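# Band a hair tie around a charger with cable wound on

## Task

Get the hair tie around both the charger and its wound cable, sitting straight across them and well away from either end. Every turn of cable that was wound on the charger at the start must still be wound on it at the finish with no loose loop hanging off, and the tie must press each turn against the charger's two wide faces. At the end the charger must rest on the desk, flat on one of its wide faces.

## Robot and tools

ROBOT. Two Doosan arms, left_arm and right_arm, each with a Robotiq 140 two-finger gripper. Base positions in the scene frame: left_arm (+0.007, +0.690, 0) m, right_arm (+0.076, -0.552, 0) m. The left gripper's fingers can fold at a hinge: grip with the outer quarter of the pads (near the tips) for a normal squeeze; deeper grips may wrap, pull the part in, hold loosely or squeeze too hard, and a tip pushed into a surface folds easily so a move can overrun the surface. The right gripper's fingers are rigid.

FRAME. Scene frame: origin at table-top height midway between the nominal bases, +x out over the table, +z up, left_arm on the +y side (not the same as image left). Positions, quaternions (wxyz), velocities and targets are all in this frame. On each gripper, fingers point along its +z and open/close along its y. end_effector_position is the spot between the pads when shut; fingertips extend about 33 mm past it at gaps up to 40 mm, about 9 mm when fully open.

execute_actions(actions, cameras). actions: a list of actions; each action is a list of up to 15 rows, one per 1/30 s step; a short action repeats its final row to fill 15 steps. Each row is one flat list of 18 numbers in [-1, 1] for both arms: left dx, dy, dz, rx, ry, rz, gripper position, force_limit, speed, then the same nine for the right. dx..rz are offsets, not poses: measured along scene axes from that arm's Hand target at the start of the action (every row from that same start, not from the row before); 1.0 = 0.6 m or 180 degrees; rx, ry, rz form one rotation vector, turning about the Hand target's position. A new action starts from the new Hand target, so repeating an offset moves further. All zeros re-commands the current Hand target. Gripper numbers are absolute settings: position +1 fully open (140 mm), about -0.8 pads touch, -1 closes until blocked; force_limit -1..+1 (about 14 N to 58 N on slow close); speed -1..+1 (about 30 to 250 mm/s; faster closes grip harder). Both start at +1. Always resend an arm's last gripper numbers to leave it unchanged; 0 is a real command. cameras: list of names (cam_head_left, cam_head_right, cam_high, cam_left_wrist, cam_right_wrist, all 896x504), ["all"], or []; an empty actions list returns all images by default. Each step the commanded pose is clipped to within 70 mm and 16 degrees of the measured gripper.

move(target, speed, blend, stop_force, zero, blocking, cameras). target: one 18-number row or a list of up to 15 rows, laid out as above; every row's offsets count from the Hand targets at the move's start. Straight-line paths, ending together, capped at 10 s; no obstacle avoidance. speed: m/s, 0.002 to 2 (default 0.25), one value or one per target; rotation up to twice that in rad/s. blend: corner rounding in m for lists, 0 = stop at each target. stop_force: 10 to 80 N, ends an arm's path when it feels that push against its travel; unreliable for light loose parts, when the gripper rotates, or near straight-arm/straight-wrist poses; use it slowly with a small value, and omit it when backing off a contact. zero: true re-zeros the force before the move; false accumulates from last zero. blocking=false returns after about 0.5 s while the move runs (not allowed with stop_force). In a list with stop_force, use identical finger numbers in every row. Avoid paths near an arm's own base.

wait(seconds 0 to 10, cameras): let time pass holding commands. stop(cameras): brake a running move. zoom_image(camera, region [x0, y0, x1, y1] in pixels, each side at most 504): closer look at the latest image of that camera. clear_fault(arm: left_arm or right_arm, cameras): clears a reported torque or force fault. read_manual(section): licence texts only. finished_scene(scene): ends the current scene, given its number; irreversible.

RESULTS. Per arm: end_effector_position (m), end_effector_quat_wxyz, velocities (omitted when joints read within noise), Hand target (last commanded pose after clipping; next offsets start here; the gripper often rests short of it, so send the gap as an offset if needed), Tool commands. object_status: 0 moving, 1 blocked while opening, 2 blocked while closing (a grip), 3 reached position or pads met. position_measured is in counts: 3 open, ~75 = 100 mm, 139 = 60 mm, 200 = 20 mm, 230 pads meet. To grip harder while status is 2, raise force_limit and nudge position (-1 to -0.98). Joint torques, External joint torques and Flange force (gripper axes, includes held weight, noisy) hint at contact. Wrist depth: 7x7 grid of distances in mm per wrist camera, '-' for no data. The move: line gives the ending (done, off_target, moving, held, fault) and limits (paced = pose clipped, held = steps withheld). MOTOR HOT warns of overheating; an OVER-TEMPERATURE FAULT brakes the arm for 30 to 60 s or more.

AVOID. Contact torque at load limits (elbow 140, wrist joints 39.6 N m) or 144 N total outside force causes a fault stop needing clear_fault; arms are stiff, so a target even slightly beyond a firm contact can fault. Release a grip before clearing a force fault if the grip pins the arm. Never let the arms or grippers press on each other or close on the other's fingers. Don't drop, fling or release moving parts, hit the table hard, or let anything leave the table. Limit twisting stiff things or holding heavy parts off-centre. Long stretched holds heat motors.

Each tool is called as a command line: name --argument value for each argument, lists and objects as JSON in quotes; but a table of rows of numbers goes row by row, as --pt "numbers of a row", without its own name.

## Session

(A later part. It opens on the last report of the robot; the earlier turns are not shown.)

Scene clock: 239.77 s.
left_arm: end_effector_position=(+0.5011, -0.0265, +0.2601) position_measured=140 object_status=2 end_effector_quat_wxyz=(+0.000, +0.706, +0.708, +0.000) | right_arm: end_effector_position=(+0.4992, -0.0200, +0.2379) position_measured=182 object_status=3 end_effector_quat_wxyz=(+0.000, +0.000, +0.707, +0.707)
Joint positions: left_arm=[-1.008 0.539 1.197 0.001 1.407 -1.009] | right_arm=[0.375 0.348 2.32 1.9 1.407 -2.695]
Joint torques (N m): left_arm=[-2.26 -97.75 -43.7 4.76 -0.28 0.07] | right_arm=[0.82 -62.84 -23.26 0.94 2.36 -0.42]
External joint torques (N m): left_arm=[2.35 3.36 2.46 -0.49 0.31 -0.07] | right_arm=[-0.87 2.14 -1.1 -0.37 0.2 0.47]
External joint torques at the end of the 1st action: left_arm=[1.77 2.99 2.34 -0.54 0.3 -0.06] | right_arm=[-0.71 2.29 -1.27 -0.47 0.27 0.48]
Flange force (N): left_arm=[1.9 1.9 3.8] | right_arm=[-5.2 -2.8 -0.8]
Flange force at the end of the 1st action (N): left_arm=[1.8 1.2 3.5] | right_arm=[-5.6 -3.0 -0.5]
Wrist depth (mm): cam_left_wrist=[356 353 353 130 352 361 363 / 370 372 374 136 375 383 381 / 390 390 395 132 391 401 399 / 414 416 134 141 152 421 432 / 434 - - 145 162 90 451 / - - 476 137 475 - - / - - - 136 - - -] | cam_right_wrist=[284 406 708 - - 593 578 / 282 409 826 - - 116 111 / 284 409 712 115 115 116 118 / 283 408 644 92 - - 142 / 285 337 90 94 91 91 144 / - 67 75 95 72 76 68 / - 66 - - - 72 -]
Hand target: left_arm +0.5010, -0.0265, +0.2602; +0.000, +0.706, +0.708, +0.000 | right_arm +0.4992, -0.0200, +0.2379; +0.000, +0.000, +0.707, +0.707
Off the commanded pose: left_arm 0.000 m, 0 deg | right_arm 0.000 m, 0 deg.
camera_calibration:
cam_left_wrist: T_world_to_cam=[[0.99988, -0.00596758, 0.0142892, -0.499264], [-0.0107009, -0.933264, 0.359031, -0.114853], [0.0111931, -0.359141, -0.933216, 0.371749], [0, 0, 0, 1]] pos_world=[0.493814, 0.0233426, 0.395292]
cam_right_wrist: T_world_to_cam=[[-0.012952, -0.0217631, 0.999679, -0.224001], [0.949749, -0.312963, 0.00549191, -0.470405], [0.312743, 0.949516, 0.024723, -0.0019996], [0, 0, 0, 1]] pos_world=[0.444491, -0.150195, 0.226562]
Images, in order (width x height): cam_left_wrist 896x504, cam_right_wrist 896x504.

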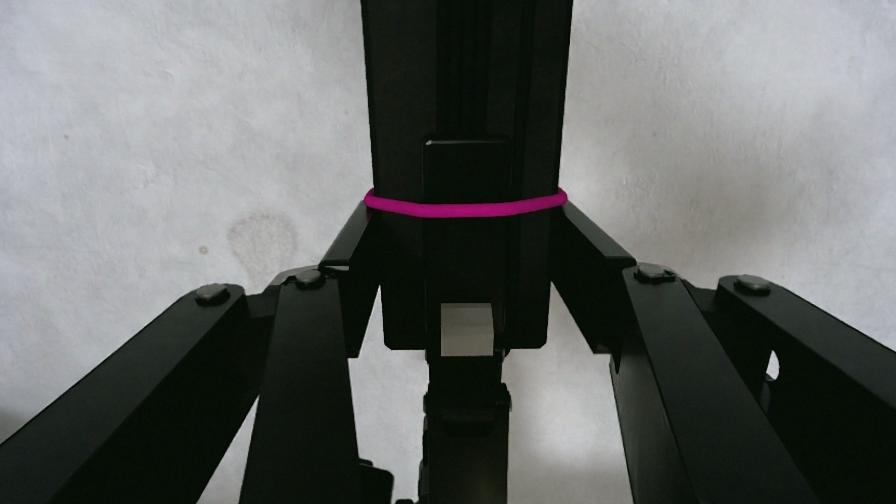

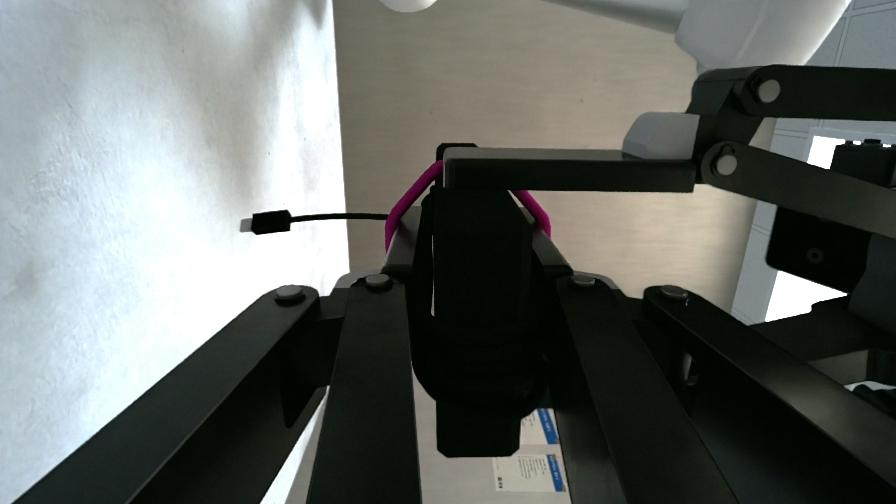

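move --target '[0,0,0,0,0,0,-1,0.2,-1,0,-0.06,0,0,0,0,-0.42,0.5,-1]' --speed 0.03 --stop_force 25 --cameras '["cam_right_wrist","cam_left_wrist"]'

zoom_image --camera "cam_left_wrist" --region '[260, 50, 680, 470]'

Scene clock: 244.03 s.
left_arm: end_effector_position=(+0.5011, -0.0265, +0.2602) position_measured=140 object_status=2 end_effector_quat_wxyz=(+0.000, +0.706, +0.708, +0.000) | right_arm: end_effector_position=(+0.4992, -0.0560, +0.2379) position_measured=182 object_status=3 end_effector_quat_wxyz=(+0.000, +0.000, +0.707, +0.707)
Joint positions: left_arm=[-1.008 0.539 1.197 0.001 1.407 -1.009] | right_arm=[0.301 0.334 2.346 1.834 1.442 -2.697]
Joint torques (N m): left_arm=[-2.58 -97.63 -43.17 4.7 0.22 0] | right_arm=[0.48 -60.71 -22.9 1.4 2.21 -0.4]
External joint torques (N m): left_arm=[2.72 3.56 2.03 -0.44 -0.19 0] | right_arm=[-0.45 1.88 -0.95 -0.69 0.36 0.44]
Flange force (N): left_arm=[1.3 2.9 4.1] | right_arm=[-4.5 -2.5 -1.3]
Wrist depth (mm): cam_left_wrist=[355 353 353 130 354 360 361 / 371 372 368 137 375 380 379 / 389 393 396 144 389 400 403 / 412 416 134 143 153 421 429 / 433 - - 150 162 90 450 / - - 476 157 479 - - / - - - 153 - - -] | cam_right_wrist=[283 410 718 2037 - 626 602 / 284 409 820 2701 - 145 144 / 283 409 733 129 148 149 153 / 284 409 645 127 - - 165 / 284 337 90 129 91 95 172 / - 67 75 - - 75 68 / - 66 - - - 72 -]
Hand target: left_arm +0.5010, -0.0265, +0.2602; +0.000, +0.706, +0.708, +0.000 | right_arm +0.4992, -0.0560, +0.2379; +0.000, +0.000, +0.707, +0.707
Off the commanded pose: left_arm 0.000 m, 0 deg | right_arm 0.000 m, 0 deg.
move: done
camera_calibration:
cam_left_wrist: T_world_to_cam=[[0.99988, -0.00596758, 0.0142892, -0.499264], [-0.0107009, -0.933264, 0.359031, -0.114853], [0.0111931, -0.359141, -0.933216, 0.371749], [0, 0, 0, 1]] pos_world=[0.493814, 0.0233426, 0.395292]
cam_right_wrist: T_world_to_cam=[[-0.012952, -0.0217631, 0.999679, -0.224787], [0.949749, -0.312963, 0.00549191, -0.481702], [0.312743, 0.949516, 0.024723, 0.0322779], [0, 0, 0, 1]] pos_world=[0.444491, -0.186295, 0.226562]
Images, in order (width x height): cam_left_wrist 896x504, cam_right_wrist 896x504.

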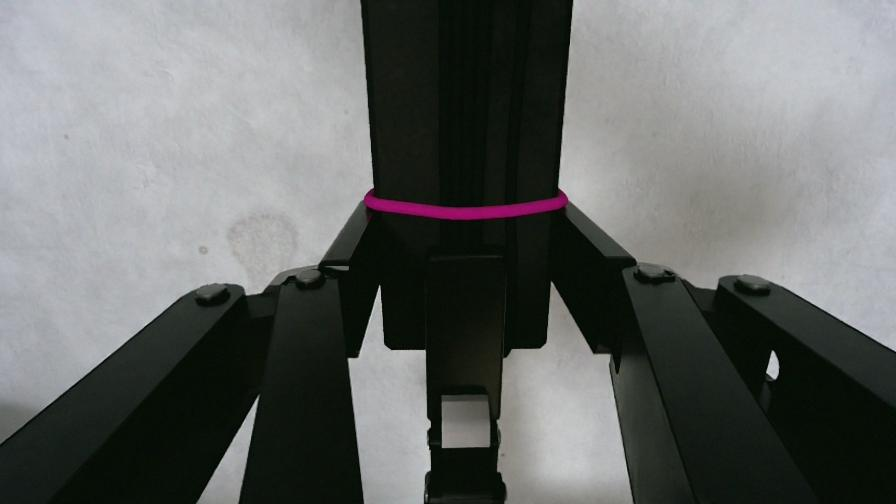

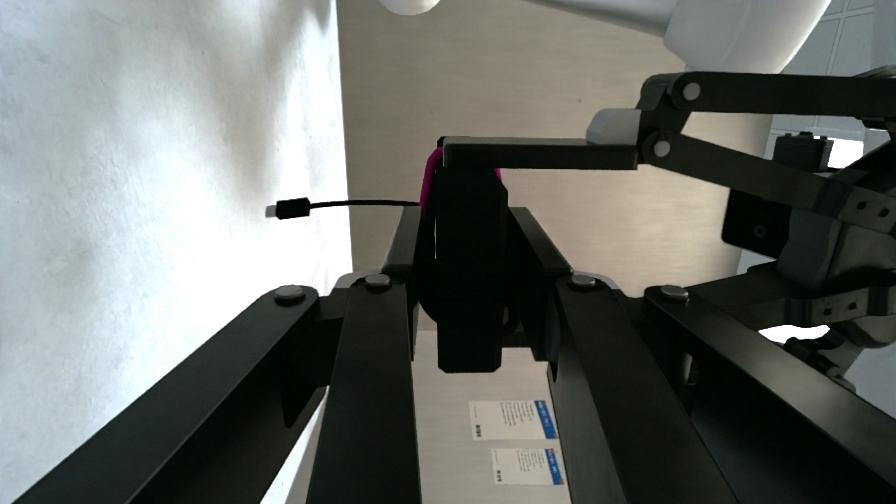

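Scaled by 1.200 from the camera's 896x504 image, which has a finer 1280x720 frame.

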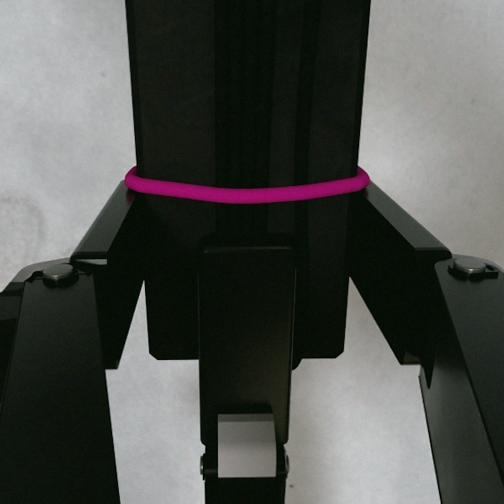

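move --target '[0,0,0,0,0,0,-1,0.2,-1,0,-0.5,0,0,0,0,-0.42,0.5,-1]' --speed 0.15 --cameras '["cam_right_wrist"]'

move --pt "0 0 -0.2 0 0 0 -1 0.2 -1 0 0 0.1 0 0 0 -0.42 0.5 -1" --pt "0 -0.15 -0.34 0 0 0 -1 0.2 -1 0 0 0.1 0 0 0 -0.42 0.5 -1" --speed '[0.15,0.07]' --blend '[0.02,0]' --cameras '["all"]'

zoom_image --camera "cam_right_wrist" --region '[350, 100, 700, 450]'

zoom_image --camera "cam_head_left" --region '[400, 270, 560, 390]'

Scene clock: 250.57 s.
left_arm: end_effector_position=(+0.5010, -0.0265, +0.2602) position_measured=140 object_status=2 end_effector_quat_wxyz=(+0.000, +0.706, +0.708, +0.000) | right_arm: end_effector_position=(+0.4992, -0.3560, +0.2379) position_measured=182 object_status=3 end_effector_quat_wxyz=(+0.000, +0.000, +0.707, +0.707)
Joint positions: left_arm=[-1.008 0.539 1.197 0.001 1.407 -1.009] | right_arm=[-0.381 0.325 2.362 1.217 1.739 -2.717]
Joint torques (N m): left_arm=[-2.51 -97.66 -43.74 4.46 -0.07 0.11] | right_arm=[0.44 -57.47 -20.54 2.43 2.23 -0.45]
External joint torques (N m): left_arm=[2.22 3.73 2.53 -0.21 0.1 -0.11] | right_arm=[-0.55 2.11 -0.98 -0.6 0.35 0.5]
Flange force (N): left_arm=[1.6 1.9 4.4] | right_arm=[-3.1 -2.8 -3.8]
Wrist depth (mm): cam_left_wrist=[354 354 352 130 356 360 364 / 372 370 368 136 372 381 384 / 390 392 392 144 387 403 403 / 413 417 134 152 152 419 427 / 433 - - 162 162 90 449 / - - 476 479 478 - - / - - - 510 - - -] | cam_right_wrist=[283 403 815 1006 910 823 - / 283 407 831 - 428 423 413 / 283 409 731 - 451 422 419 / 283 409 640 3106 - 520 2180 / 285 335 90 - 91 91 - / - 67 75 - - 75 65 / - 66 - - - 72 -]
Hand target: left_arm +0.5010, -0.0265, +0.2602; +0.000, +0.706, +0.708, +0.000 | right_arm +0.4992, -0.3560, +0.2379; +0.000, +0.000, +0.707, +0.707
Off the commanded pose: left_arm 0.000 m, 0 deg | right_arm 0.000 m, 0 deg.
move: done
camera_calibration:
cam_right_wrist: T_world_to_cam=[[-0.012951, -0.0217631, 0.999679, -0.231314], [0.949789, -0.312842, 0.00549404, -0.575519], [0.312622, 0.949556, 0.0247219, 0.317112], [0, 0, 0, 1]] pos_world=[0.44449, -0.486196, 0.226562]
Images, in order (width x height): cam_right_wrist 896x504.

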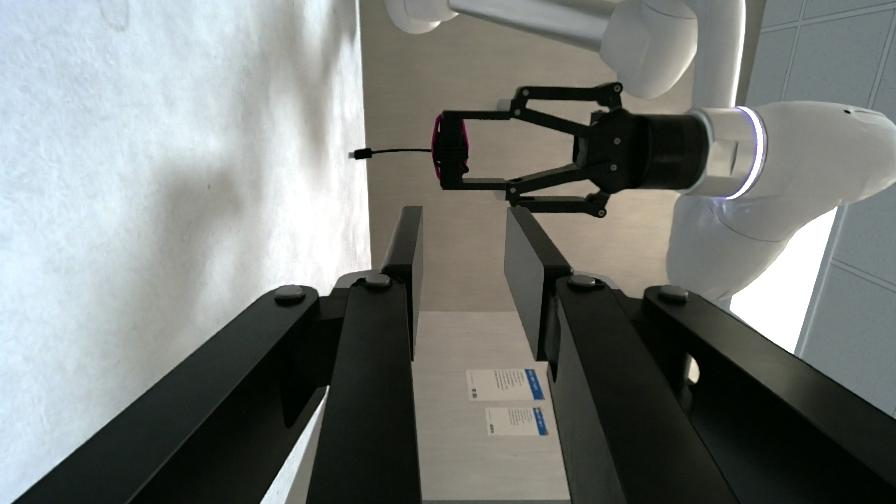

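Scene clock: 253.50 s.
left_arm: end_effector_position=(+0.5011, -0.1165, +0.0562) position_measured=140 object_status=2 end_effector_quat_wxyz=(+0.000, +0.706, +0.708, +0.000) | right_arm: end_effector_position=(+0.4992, -0.3560, +0.2979) position_measured=182 object_status=3 end_effector_quat_wxyz=(+0.000, +0.000, +0.707, +0.707)
Joint positions: left_arm=[-1.059 0.762 1.198 0.001 1.182 -1.06] | right_arm=[-0.382 0.207 2.334 1.244 1.787 -2.578]
Joint torques (N m): left_arm=[-2.67 -114.02 -41.2 4.25 -0.05 0.09] | right_arm=[0.66 -50.85 -25.73 2.79 1.95 -0.43]
External joint torques (N m): left_arm=[2.73 4.17 2.64 -0.26 0.1 -0.09] | right_arm=[-0.67 2.41 -0.94 -0.51 0.45 0.48]
Flange force (N): left_arm=[2.2 1.9 4.5] | right_arm=[-3.7 -2.7 -4.2]
Wrist depth (mm): cam_left_wrist=[169 169 169 129 168 173 173 / 177 178 178 137 175 181 182 / 187 187 189 144 186 191 192 / 197 198 194 150 151 200 204 / 207 - - 162 162 90 213 / - - - 228 231 - - / - - - 242 244 - -] | cam_right_wrist=[357 508 897 963 767 - - / 340 420 344 328 329 - - / 330 387 357 330 322 337 - / 355 478 727 - 345 - 2436 / 359 426 90 111 91 91 1911 / - 67 75 - - 76 68 / - 66 - - - 72 -]
Hand target: left_arm +0.5010, -0.1165, +0.0562; +0.000, +0.706, +0.708, +0.000 | right_arm +0.4992, -0.3560, +0.2979; +0.000, +0.000, +0.707, +0.707
Off the commanded pose: left_arm 0.000 m, 0 deg | right_arm 0.000 m, 0 deg.
move: done
camera_calibration:
cam_left_wrist: T_world_to_cam=[[0.99988, -0.0059678, 0.0142898, -0.496888], [-0.0107023, -0.933231, 0.359118, -0.125654], [0.0111925, -0.359228, -0.933183, 0.149132], [0, 0, 0, 1]] pos_world=[0.493814, -0.0666572, 0.191392]
cam_right_wrist: T_world_to_cam=[[-0.012952, -0.0217631, 0.999679, -0.291296], [0.949749, -0.312963, 0.00549191, -0.575921], [0.312743, 0.949516, 0.024723, 0.315649], [0, 0, 0, 1]] pos_world=[0.444491, -0.486295, 0.286562]

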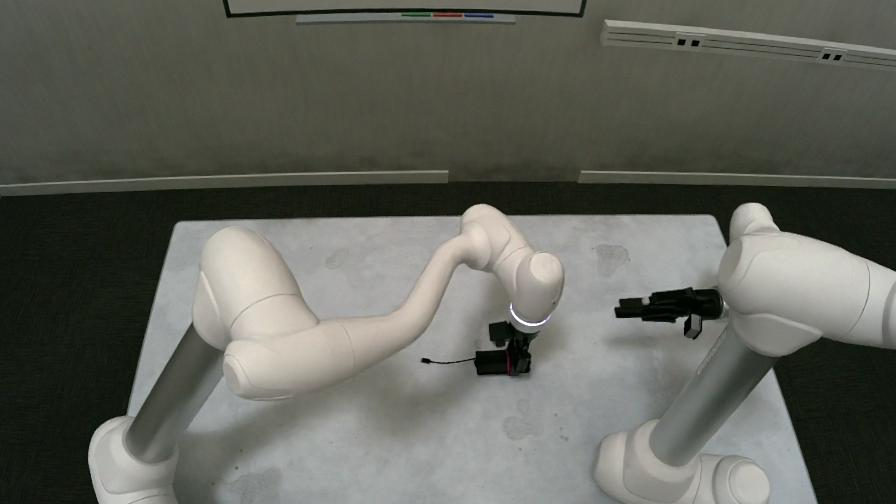

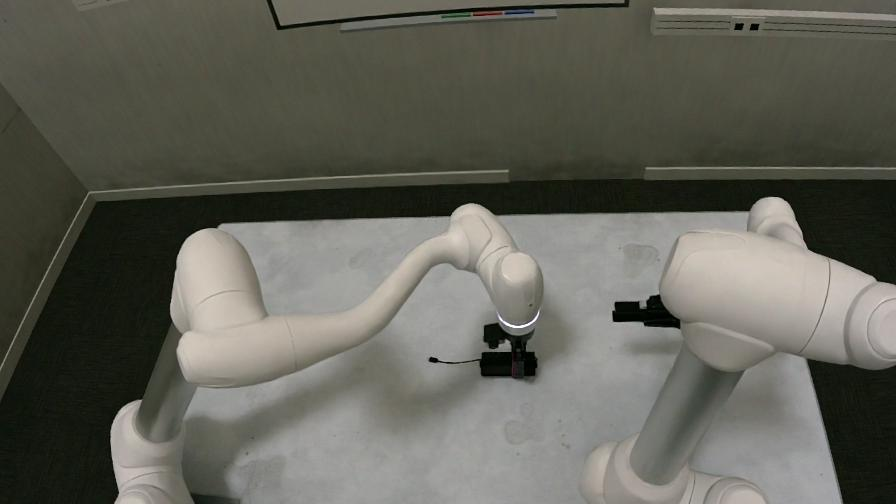

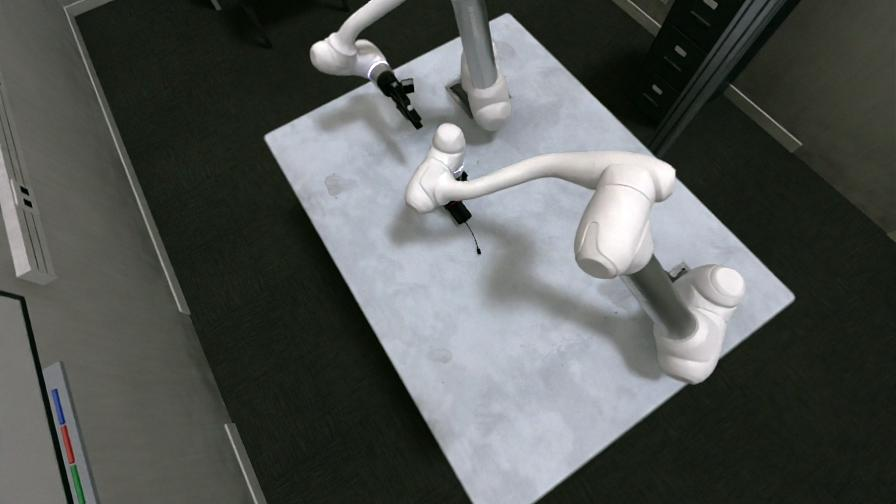

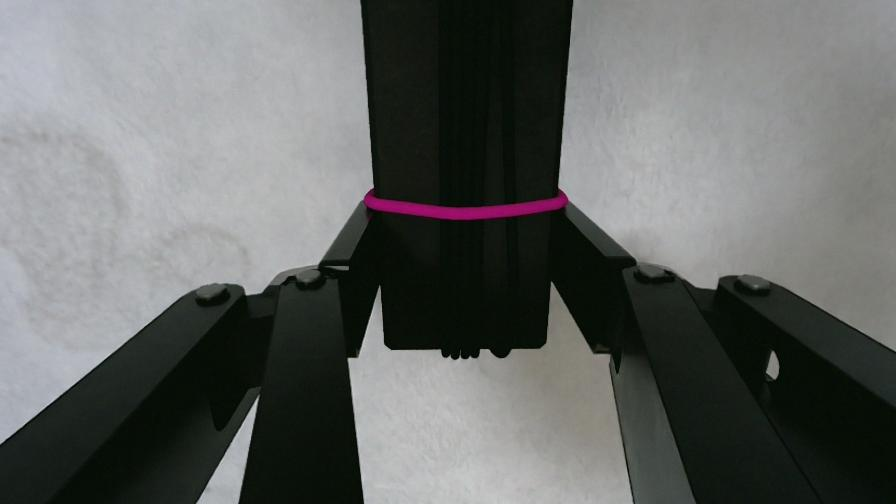

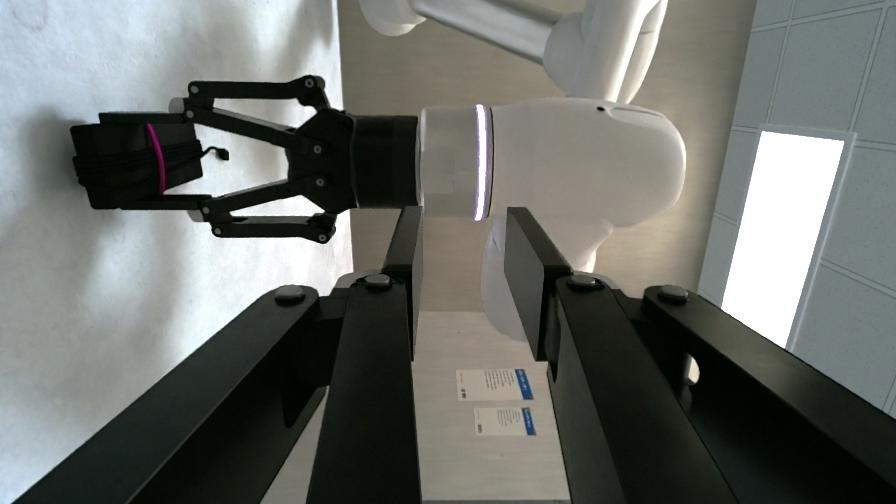

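Scaled by 1.440 from the camera's 896x504 image, which has a finer 1280x720 frame.

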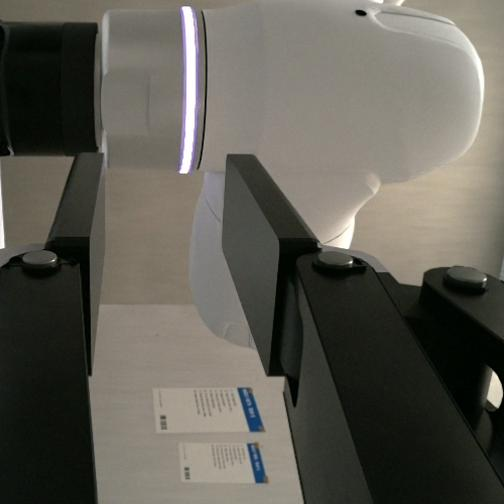

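Scaled by 3.150 from the camera's 896x504 image, which has a finer 1280x720 frame.

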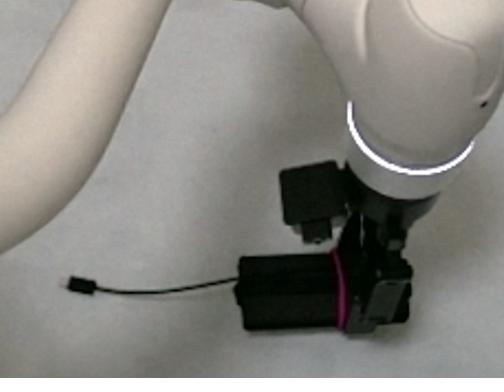

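move --target '[0,0,-0.0367,0,0,0,-1,0.2,-1,0,0,0,0,0,0,-0.42,0.5,-1]' --speed 0.015 --stop_force 10

execute_actions --actions '[[[0,0,0.0008,0,0,0,-1,0.2,-1,0,0,0,0,0,0,-0.42,0.5,-1]],[[0,0,0,0,0,0,0.2,-1,-1,0,0,0,0,0,0,-0.42,0.5,-1]],[[0,0,0,0,0,0,0.2,-1,-1,0,0,0,0,0,0,-0.42,0.5,-1]]]' --cameras '["cam_left_wrist"]'

Scene clock: 256.93 s.
left_arm: end_effector_position=(+0.5011, -0.1166, +0.0394) position_measured=140 object_status=2 end_effector_quat_wxyz=(+0.000, +0.706, +0.708, +0.000) | right_arm: end_effector_position=(+0.4992, -0.3560, +0.2979) position_measured=182 object_status=3 end_effector_quat_wxyz=(+0.000, +0.000, +0.707, +0.707)
Joint positions: left_arm=[-1.059 0.773 1.21 0.001 1.159 -1.06] | right_arm=[-0.382 0.207 2.334 1.244 1.787 -2.578]
Joint torques (N m): left_arm=[-3.21 -98.27 -32.52 4.12 -0.65 0.07] | right_arm=[0.26 -50.57 -25.89 2.83 1.93 -0.43]
External joint torques (N m): left_arm=[2.56 -12.33 -5.76 -0.18 0.7 -0.07] | right_arm=[-0.48 2.24 -0.71 -0.54 0.47 0.48]
Flange force (N): left_arm=[2.8 1.4 -13.4] | right_arm=[-3.2 -2.5 -3.7]
Wrist depth (mm): cam_left_wrist=[152 154 153 128 133 157 158 / 159 162 162 136 141 166 166 / 170 171 170 144 170 174 174 / 180 181 134 152 152 183 186 / 189 - - 162 162 90 195 / - - 206 207 208 - - / - - - 222 223 - -] | cam_right_wrist=[354 511 959 1048 753 - - / 340 380 347 336 329 - - / 334 450 352 328 322 - - / 356 478 716 - 343 - 1988 / 359 424 90 - 91 95 2180 / - 67 75 - - 75 65 / - 66 - 1926 - 72 -]
Hand target: left_arm +0.5011, -0.1166, +0.0394; +0.000, +0.706, +0.708, +0.000 (not the last commanded pose) | right_arm +0.4992, -0.3560, +0.2979; +0.000, +0.000, +0.707, +0.707
Off the commanded pose: left_arm 0.005 m, 0 deg | right_arm 0.000 m, 0 deg.
move: contact (left_arm)

Scene clock: 258.63 s.
left_arm: end_effector_position=(+0.5011, -0.1166, +0.0399) position_measured=104 object_status=3 end_effector_quat_wxyz=(+0.000, +0.706, +0.708, +0.000) | right_arm: end_effector_position=(+0.4992, -0.3560, +0.2979) position_measured=182 object_status=3 end_effector_quat_wxyz=(+0.000, +0.000, +0.707, +0.707)
Joint positions: left_arm=[-1.059 0.773 1.21 0.001 1.16 -1.06] | right_arm=[-0.382 0.207 2.334 1.244 1.787 -2.578]
Joint torques (N m): left_arm=[-2.8 -112.09 -39.35 4.15 -0.19 0.1] | right_arm=[0.25 -50.81 -25.89 2.84 1.96 -0.44]
External joint torques (N m): left_arm=[3.09 1.5 0.96 -0.17 0.22 -0.1] | right_arm=[-0.12 2.22 -0.73 -0.57 0.45 0.49]
External joint torques at the end of the 1st action: left_arm=[2.64 -7.24 -2.85 -0.16 0.51 -0.01] | right_arm=[-0.71 2.16 -0.68 -0.52 0.49 0.47]
External joint torques at the end of the 2nd action: left_arm=[2.7 1.48 1.08 -0.2 0.2 -0.04] | right_arm=[-0.35 2.45 -0.81 -0.58 0.45 0.44]
Flange force (N): left_arm=[1.7 2.7 1.4] | right_arm=[-3.5 -2.5 -2.9]
Flange force at the end of the 1st action (N): left_arm=[3.5 1.2 -7.6] | right_arm=[-2.9 -2.4 -4.1]
Flange force at the end of the 2nd action (N): left_arm=[1.8 2.2 1.5] | right_arm=[-3.7 -3.0 -3.6]
Wrist depth (mm): cam_left_wrist=[152 154 153 128 134 158 159 / 160 162 162 136 141 166 167 / 171 171 172 142 170 174 176 / 180 180 140 150 156 181 187 / - - 191 161 190 90 - / - - 206 208 208 - - / - - 222 223 224 - -] | cam_right_wrist=[357 511 887 938 753 - - / 337 380 343 326 330 - 2413 / 327 434 352 327 321 - 1801 / 359 482 729 - 346 - - / 360 422 90 - 91 91 2037 / - 67 75 - - 76 65 / - 66 - - - 72 -]
Hand target: left_arm +0.5011, -0.1166, +0.0399; +0.000, +0.706, +0.708, +0.000 | right_arm +0.4992, -0.3560, +0.2979; +0.000, +0.000, +0.707, +0.707
Off the commanded pose: left_arm 0.000 m, 0 deg | right_arm 0.000 m, 0 deg.
camera_calibration:
cam_left_wrist: T_world_to_cam=[[0.999879, -0.00592944, 0.0143846, -0.496667], [-0.0107021, -0.933185, 0.359237, -0.119875], [0.0112934, -0.359348, -0.933135, 0.133726], [0, 0, 0, 1]] pos_world=[0.493814, -0.0667568, 0.174993]
Images, in order (width x height): cam_left_wrist 896x504.

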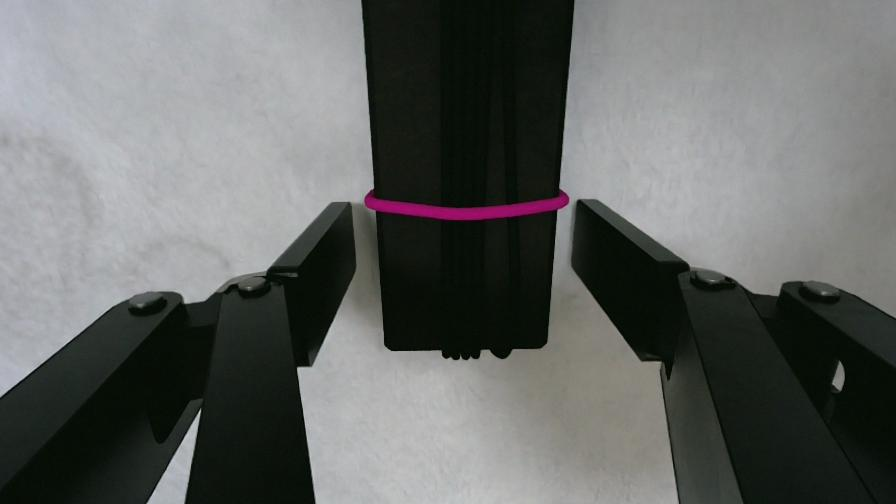

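Released. Retreat straight up.

move --pt "0 0 0.1 0 0 0 0.2 -1 -1 0 0 0 0 0 0 -0.42 0.5 -1" --pt "0 0.1667 0.3 0 0 0 0.2 -1 -1 0 0 0 0 0 0 -0.42 0.5 -1" --speed '[0.06,0.2]' --blend '[0.02,0]' --cameras '["all"]'

zoom_image --camera "cam_left_wrist" --region '[300, 150, 660, 504]'

zoom_image --camera "cam_right_wrist" --region '[0, 40, 300, 340]'

zoom_image --camera "cam_head_right" --region '[410, 310, 570, 410]'

Scene clock: 263.00 s.
left_arm: end_effector_position=(+0.5011, -0.0166, +0.2198) position_measured=104 object_status=3 end_effector_quat_wxyz=(+0.000, +0.706, +0.708, +0.000) | right_arm: end_effector_position=(+0.4992, -0.3560, +0.2979) position_measured=182 object_status=3 end_effector_quat_wxyz=(+0.000, +0.000, +0.707, +0.707)
Joint positions: left_arm=[-1.002 0.539 1.27 0.001 1.333 -1.003] | right_arm=[-0.382 0.207 2.334 1.244 1.787 -2.578]
Joint torques (N m): left_arm=[-2.89 -94.81 -41.61 4.41 -0.06 0.12] | right_arm=[0.38 -50.89 -25.79 2.87 1.86 -0.37]
External joint torques (N m): left_arm=[3.2 1.04 0.88 -0.19 0.09 -0.12] | right_arm=[-0.33 2.36 -0.79 -0.6 0.54 0.42]
Flange force (N): left_arm=[2.3 2.7 1.3] | right_arm=[-3.5 -2.8 -3.6]
Wrist depth (mm): cam_left_wrist=[317 318 318 318 321 324 325 / 328 331 334 336 337 340 342 / 350 354 353 345 357 357 362 / 370 368 141 355 166 376 385 / 381 - 394 395 403 90 - / - - 426 428 430 - - / - - 455 460 463 - -] | cam_right_wrist=[354 512 748 1057 894 649 2536 / 351 513 878 442 432 423 - / 338 550 894 463 441 426 - / 359 512 812 - 520 508 - / 357 423 90 111 91 91 - / - 67 76 - - 75 65 / - 66 - - - 72 -]
Hand target: left_arm +0.5011, -0.0166, +0.2199; +0.000, +0.706, +0.708, +0.000 | right_arm +0.4992, -0.3560, +0.2979; +0.000, +0.000, +0.707, +0.707
Off the commanded pose: left_arm 0.000 m, 0 deg | right_arm 0.000 m, 0 deg.
move: done
camera_calibration:
cam_left_wrist: T_world_to_cam=[[0.999878, -0.00602524, 0.0144175, -0.49867], [-0.0108018, -0.933231, 0.359116, -0.0910902], [0.0112911, -0.359228, -0.933182, 0.337545], [0, 0, 0, 1]] pos_world=[0.493814, 0.0332427, 0.354892]
cam_right_wrist: T_world_to_cam=[[-0.012952, -0.0217631, 0.999679, -0.291296], [0.949749, -0.312963, 0.00549191, -0.575921], [0.312743, 0.949516, 0.024723, 0.315649], [0, 0, 0, 1]] pos_world=[0.444491, -0.486295, 0.286562]

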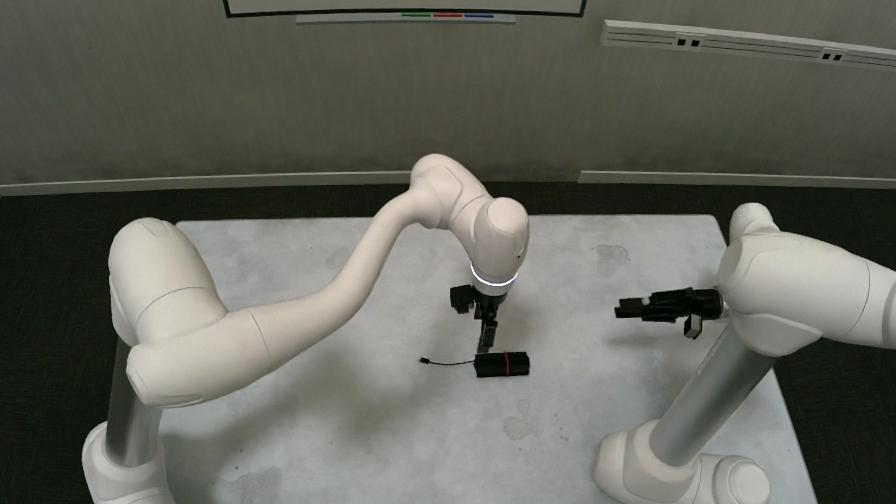

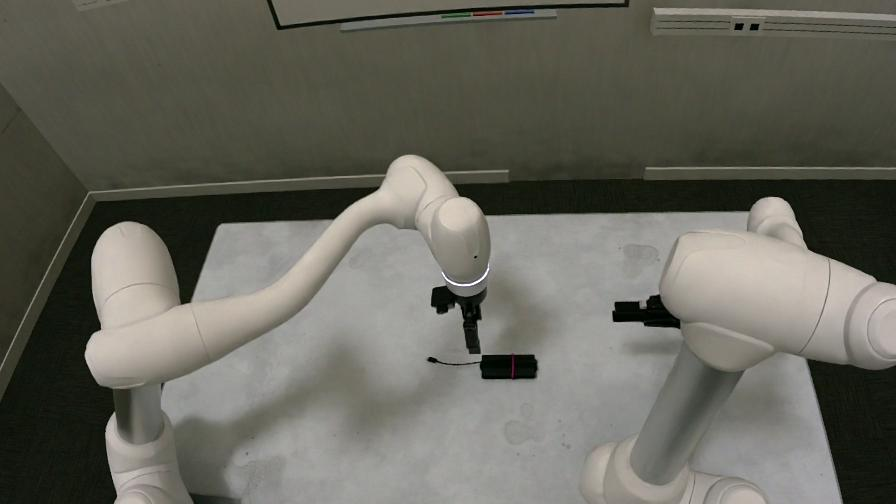

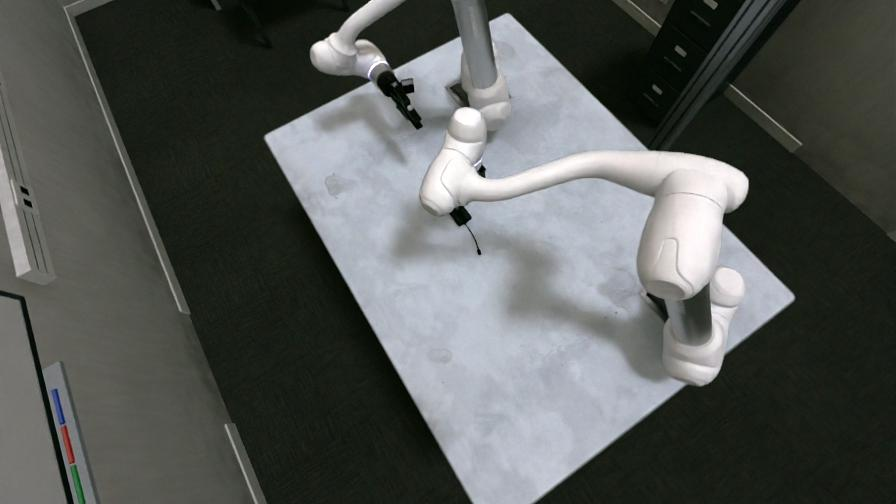

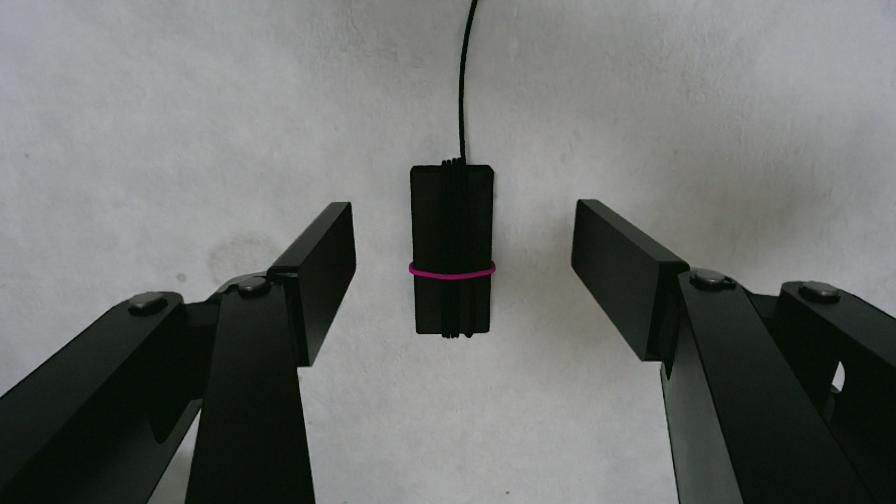

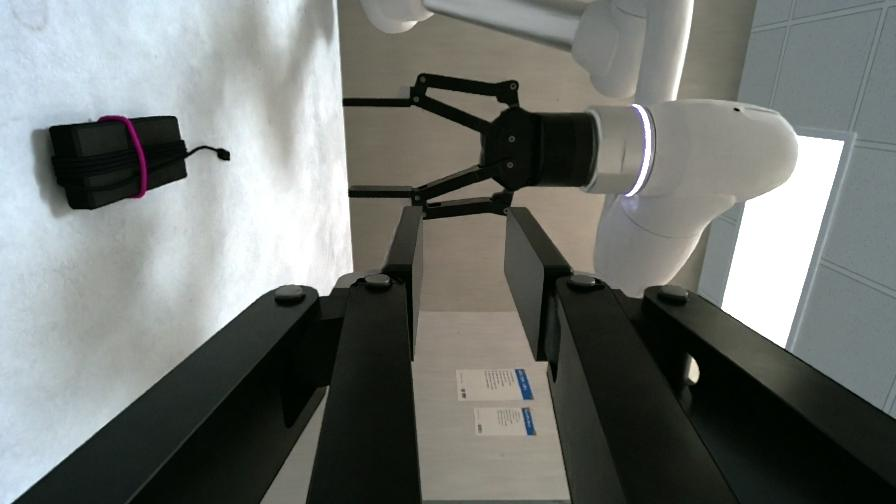

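Scaled by 1.400 from the camera's 896x504 image, which has a finer 1280x720 frame.

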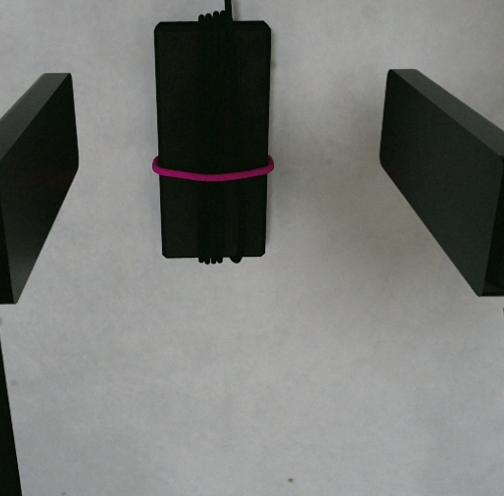

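Scaled by 1.680 from the camera's 896x504 image, which has a finer 1280x720 frame.

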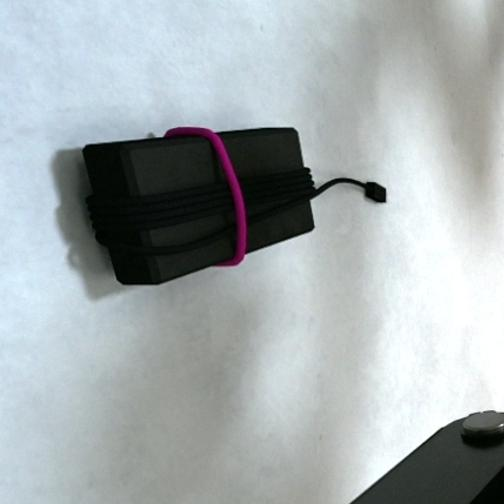

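Scaled by 3.150 from the camera's 896x504 image, which has a finer 1280x720 frame.

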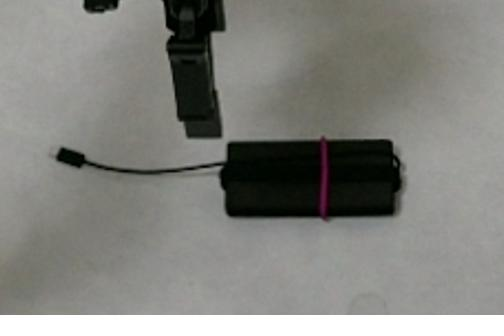

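finished_scene --scene 2

The scene is finished: the task was done.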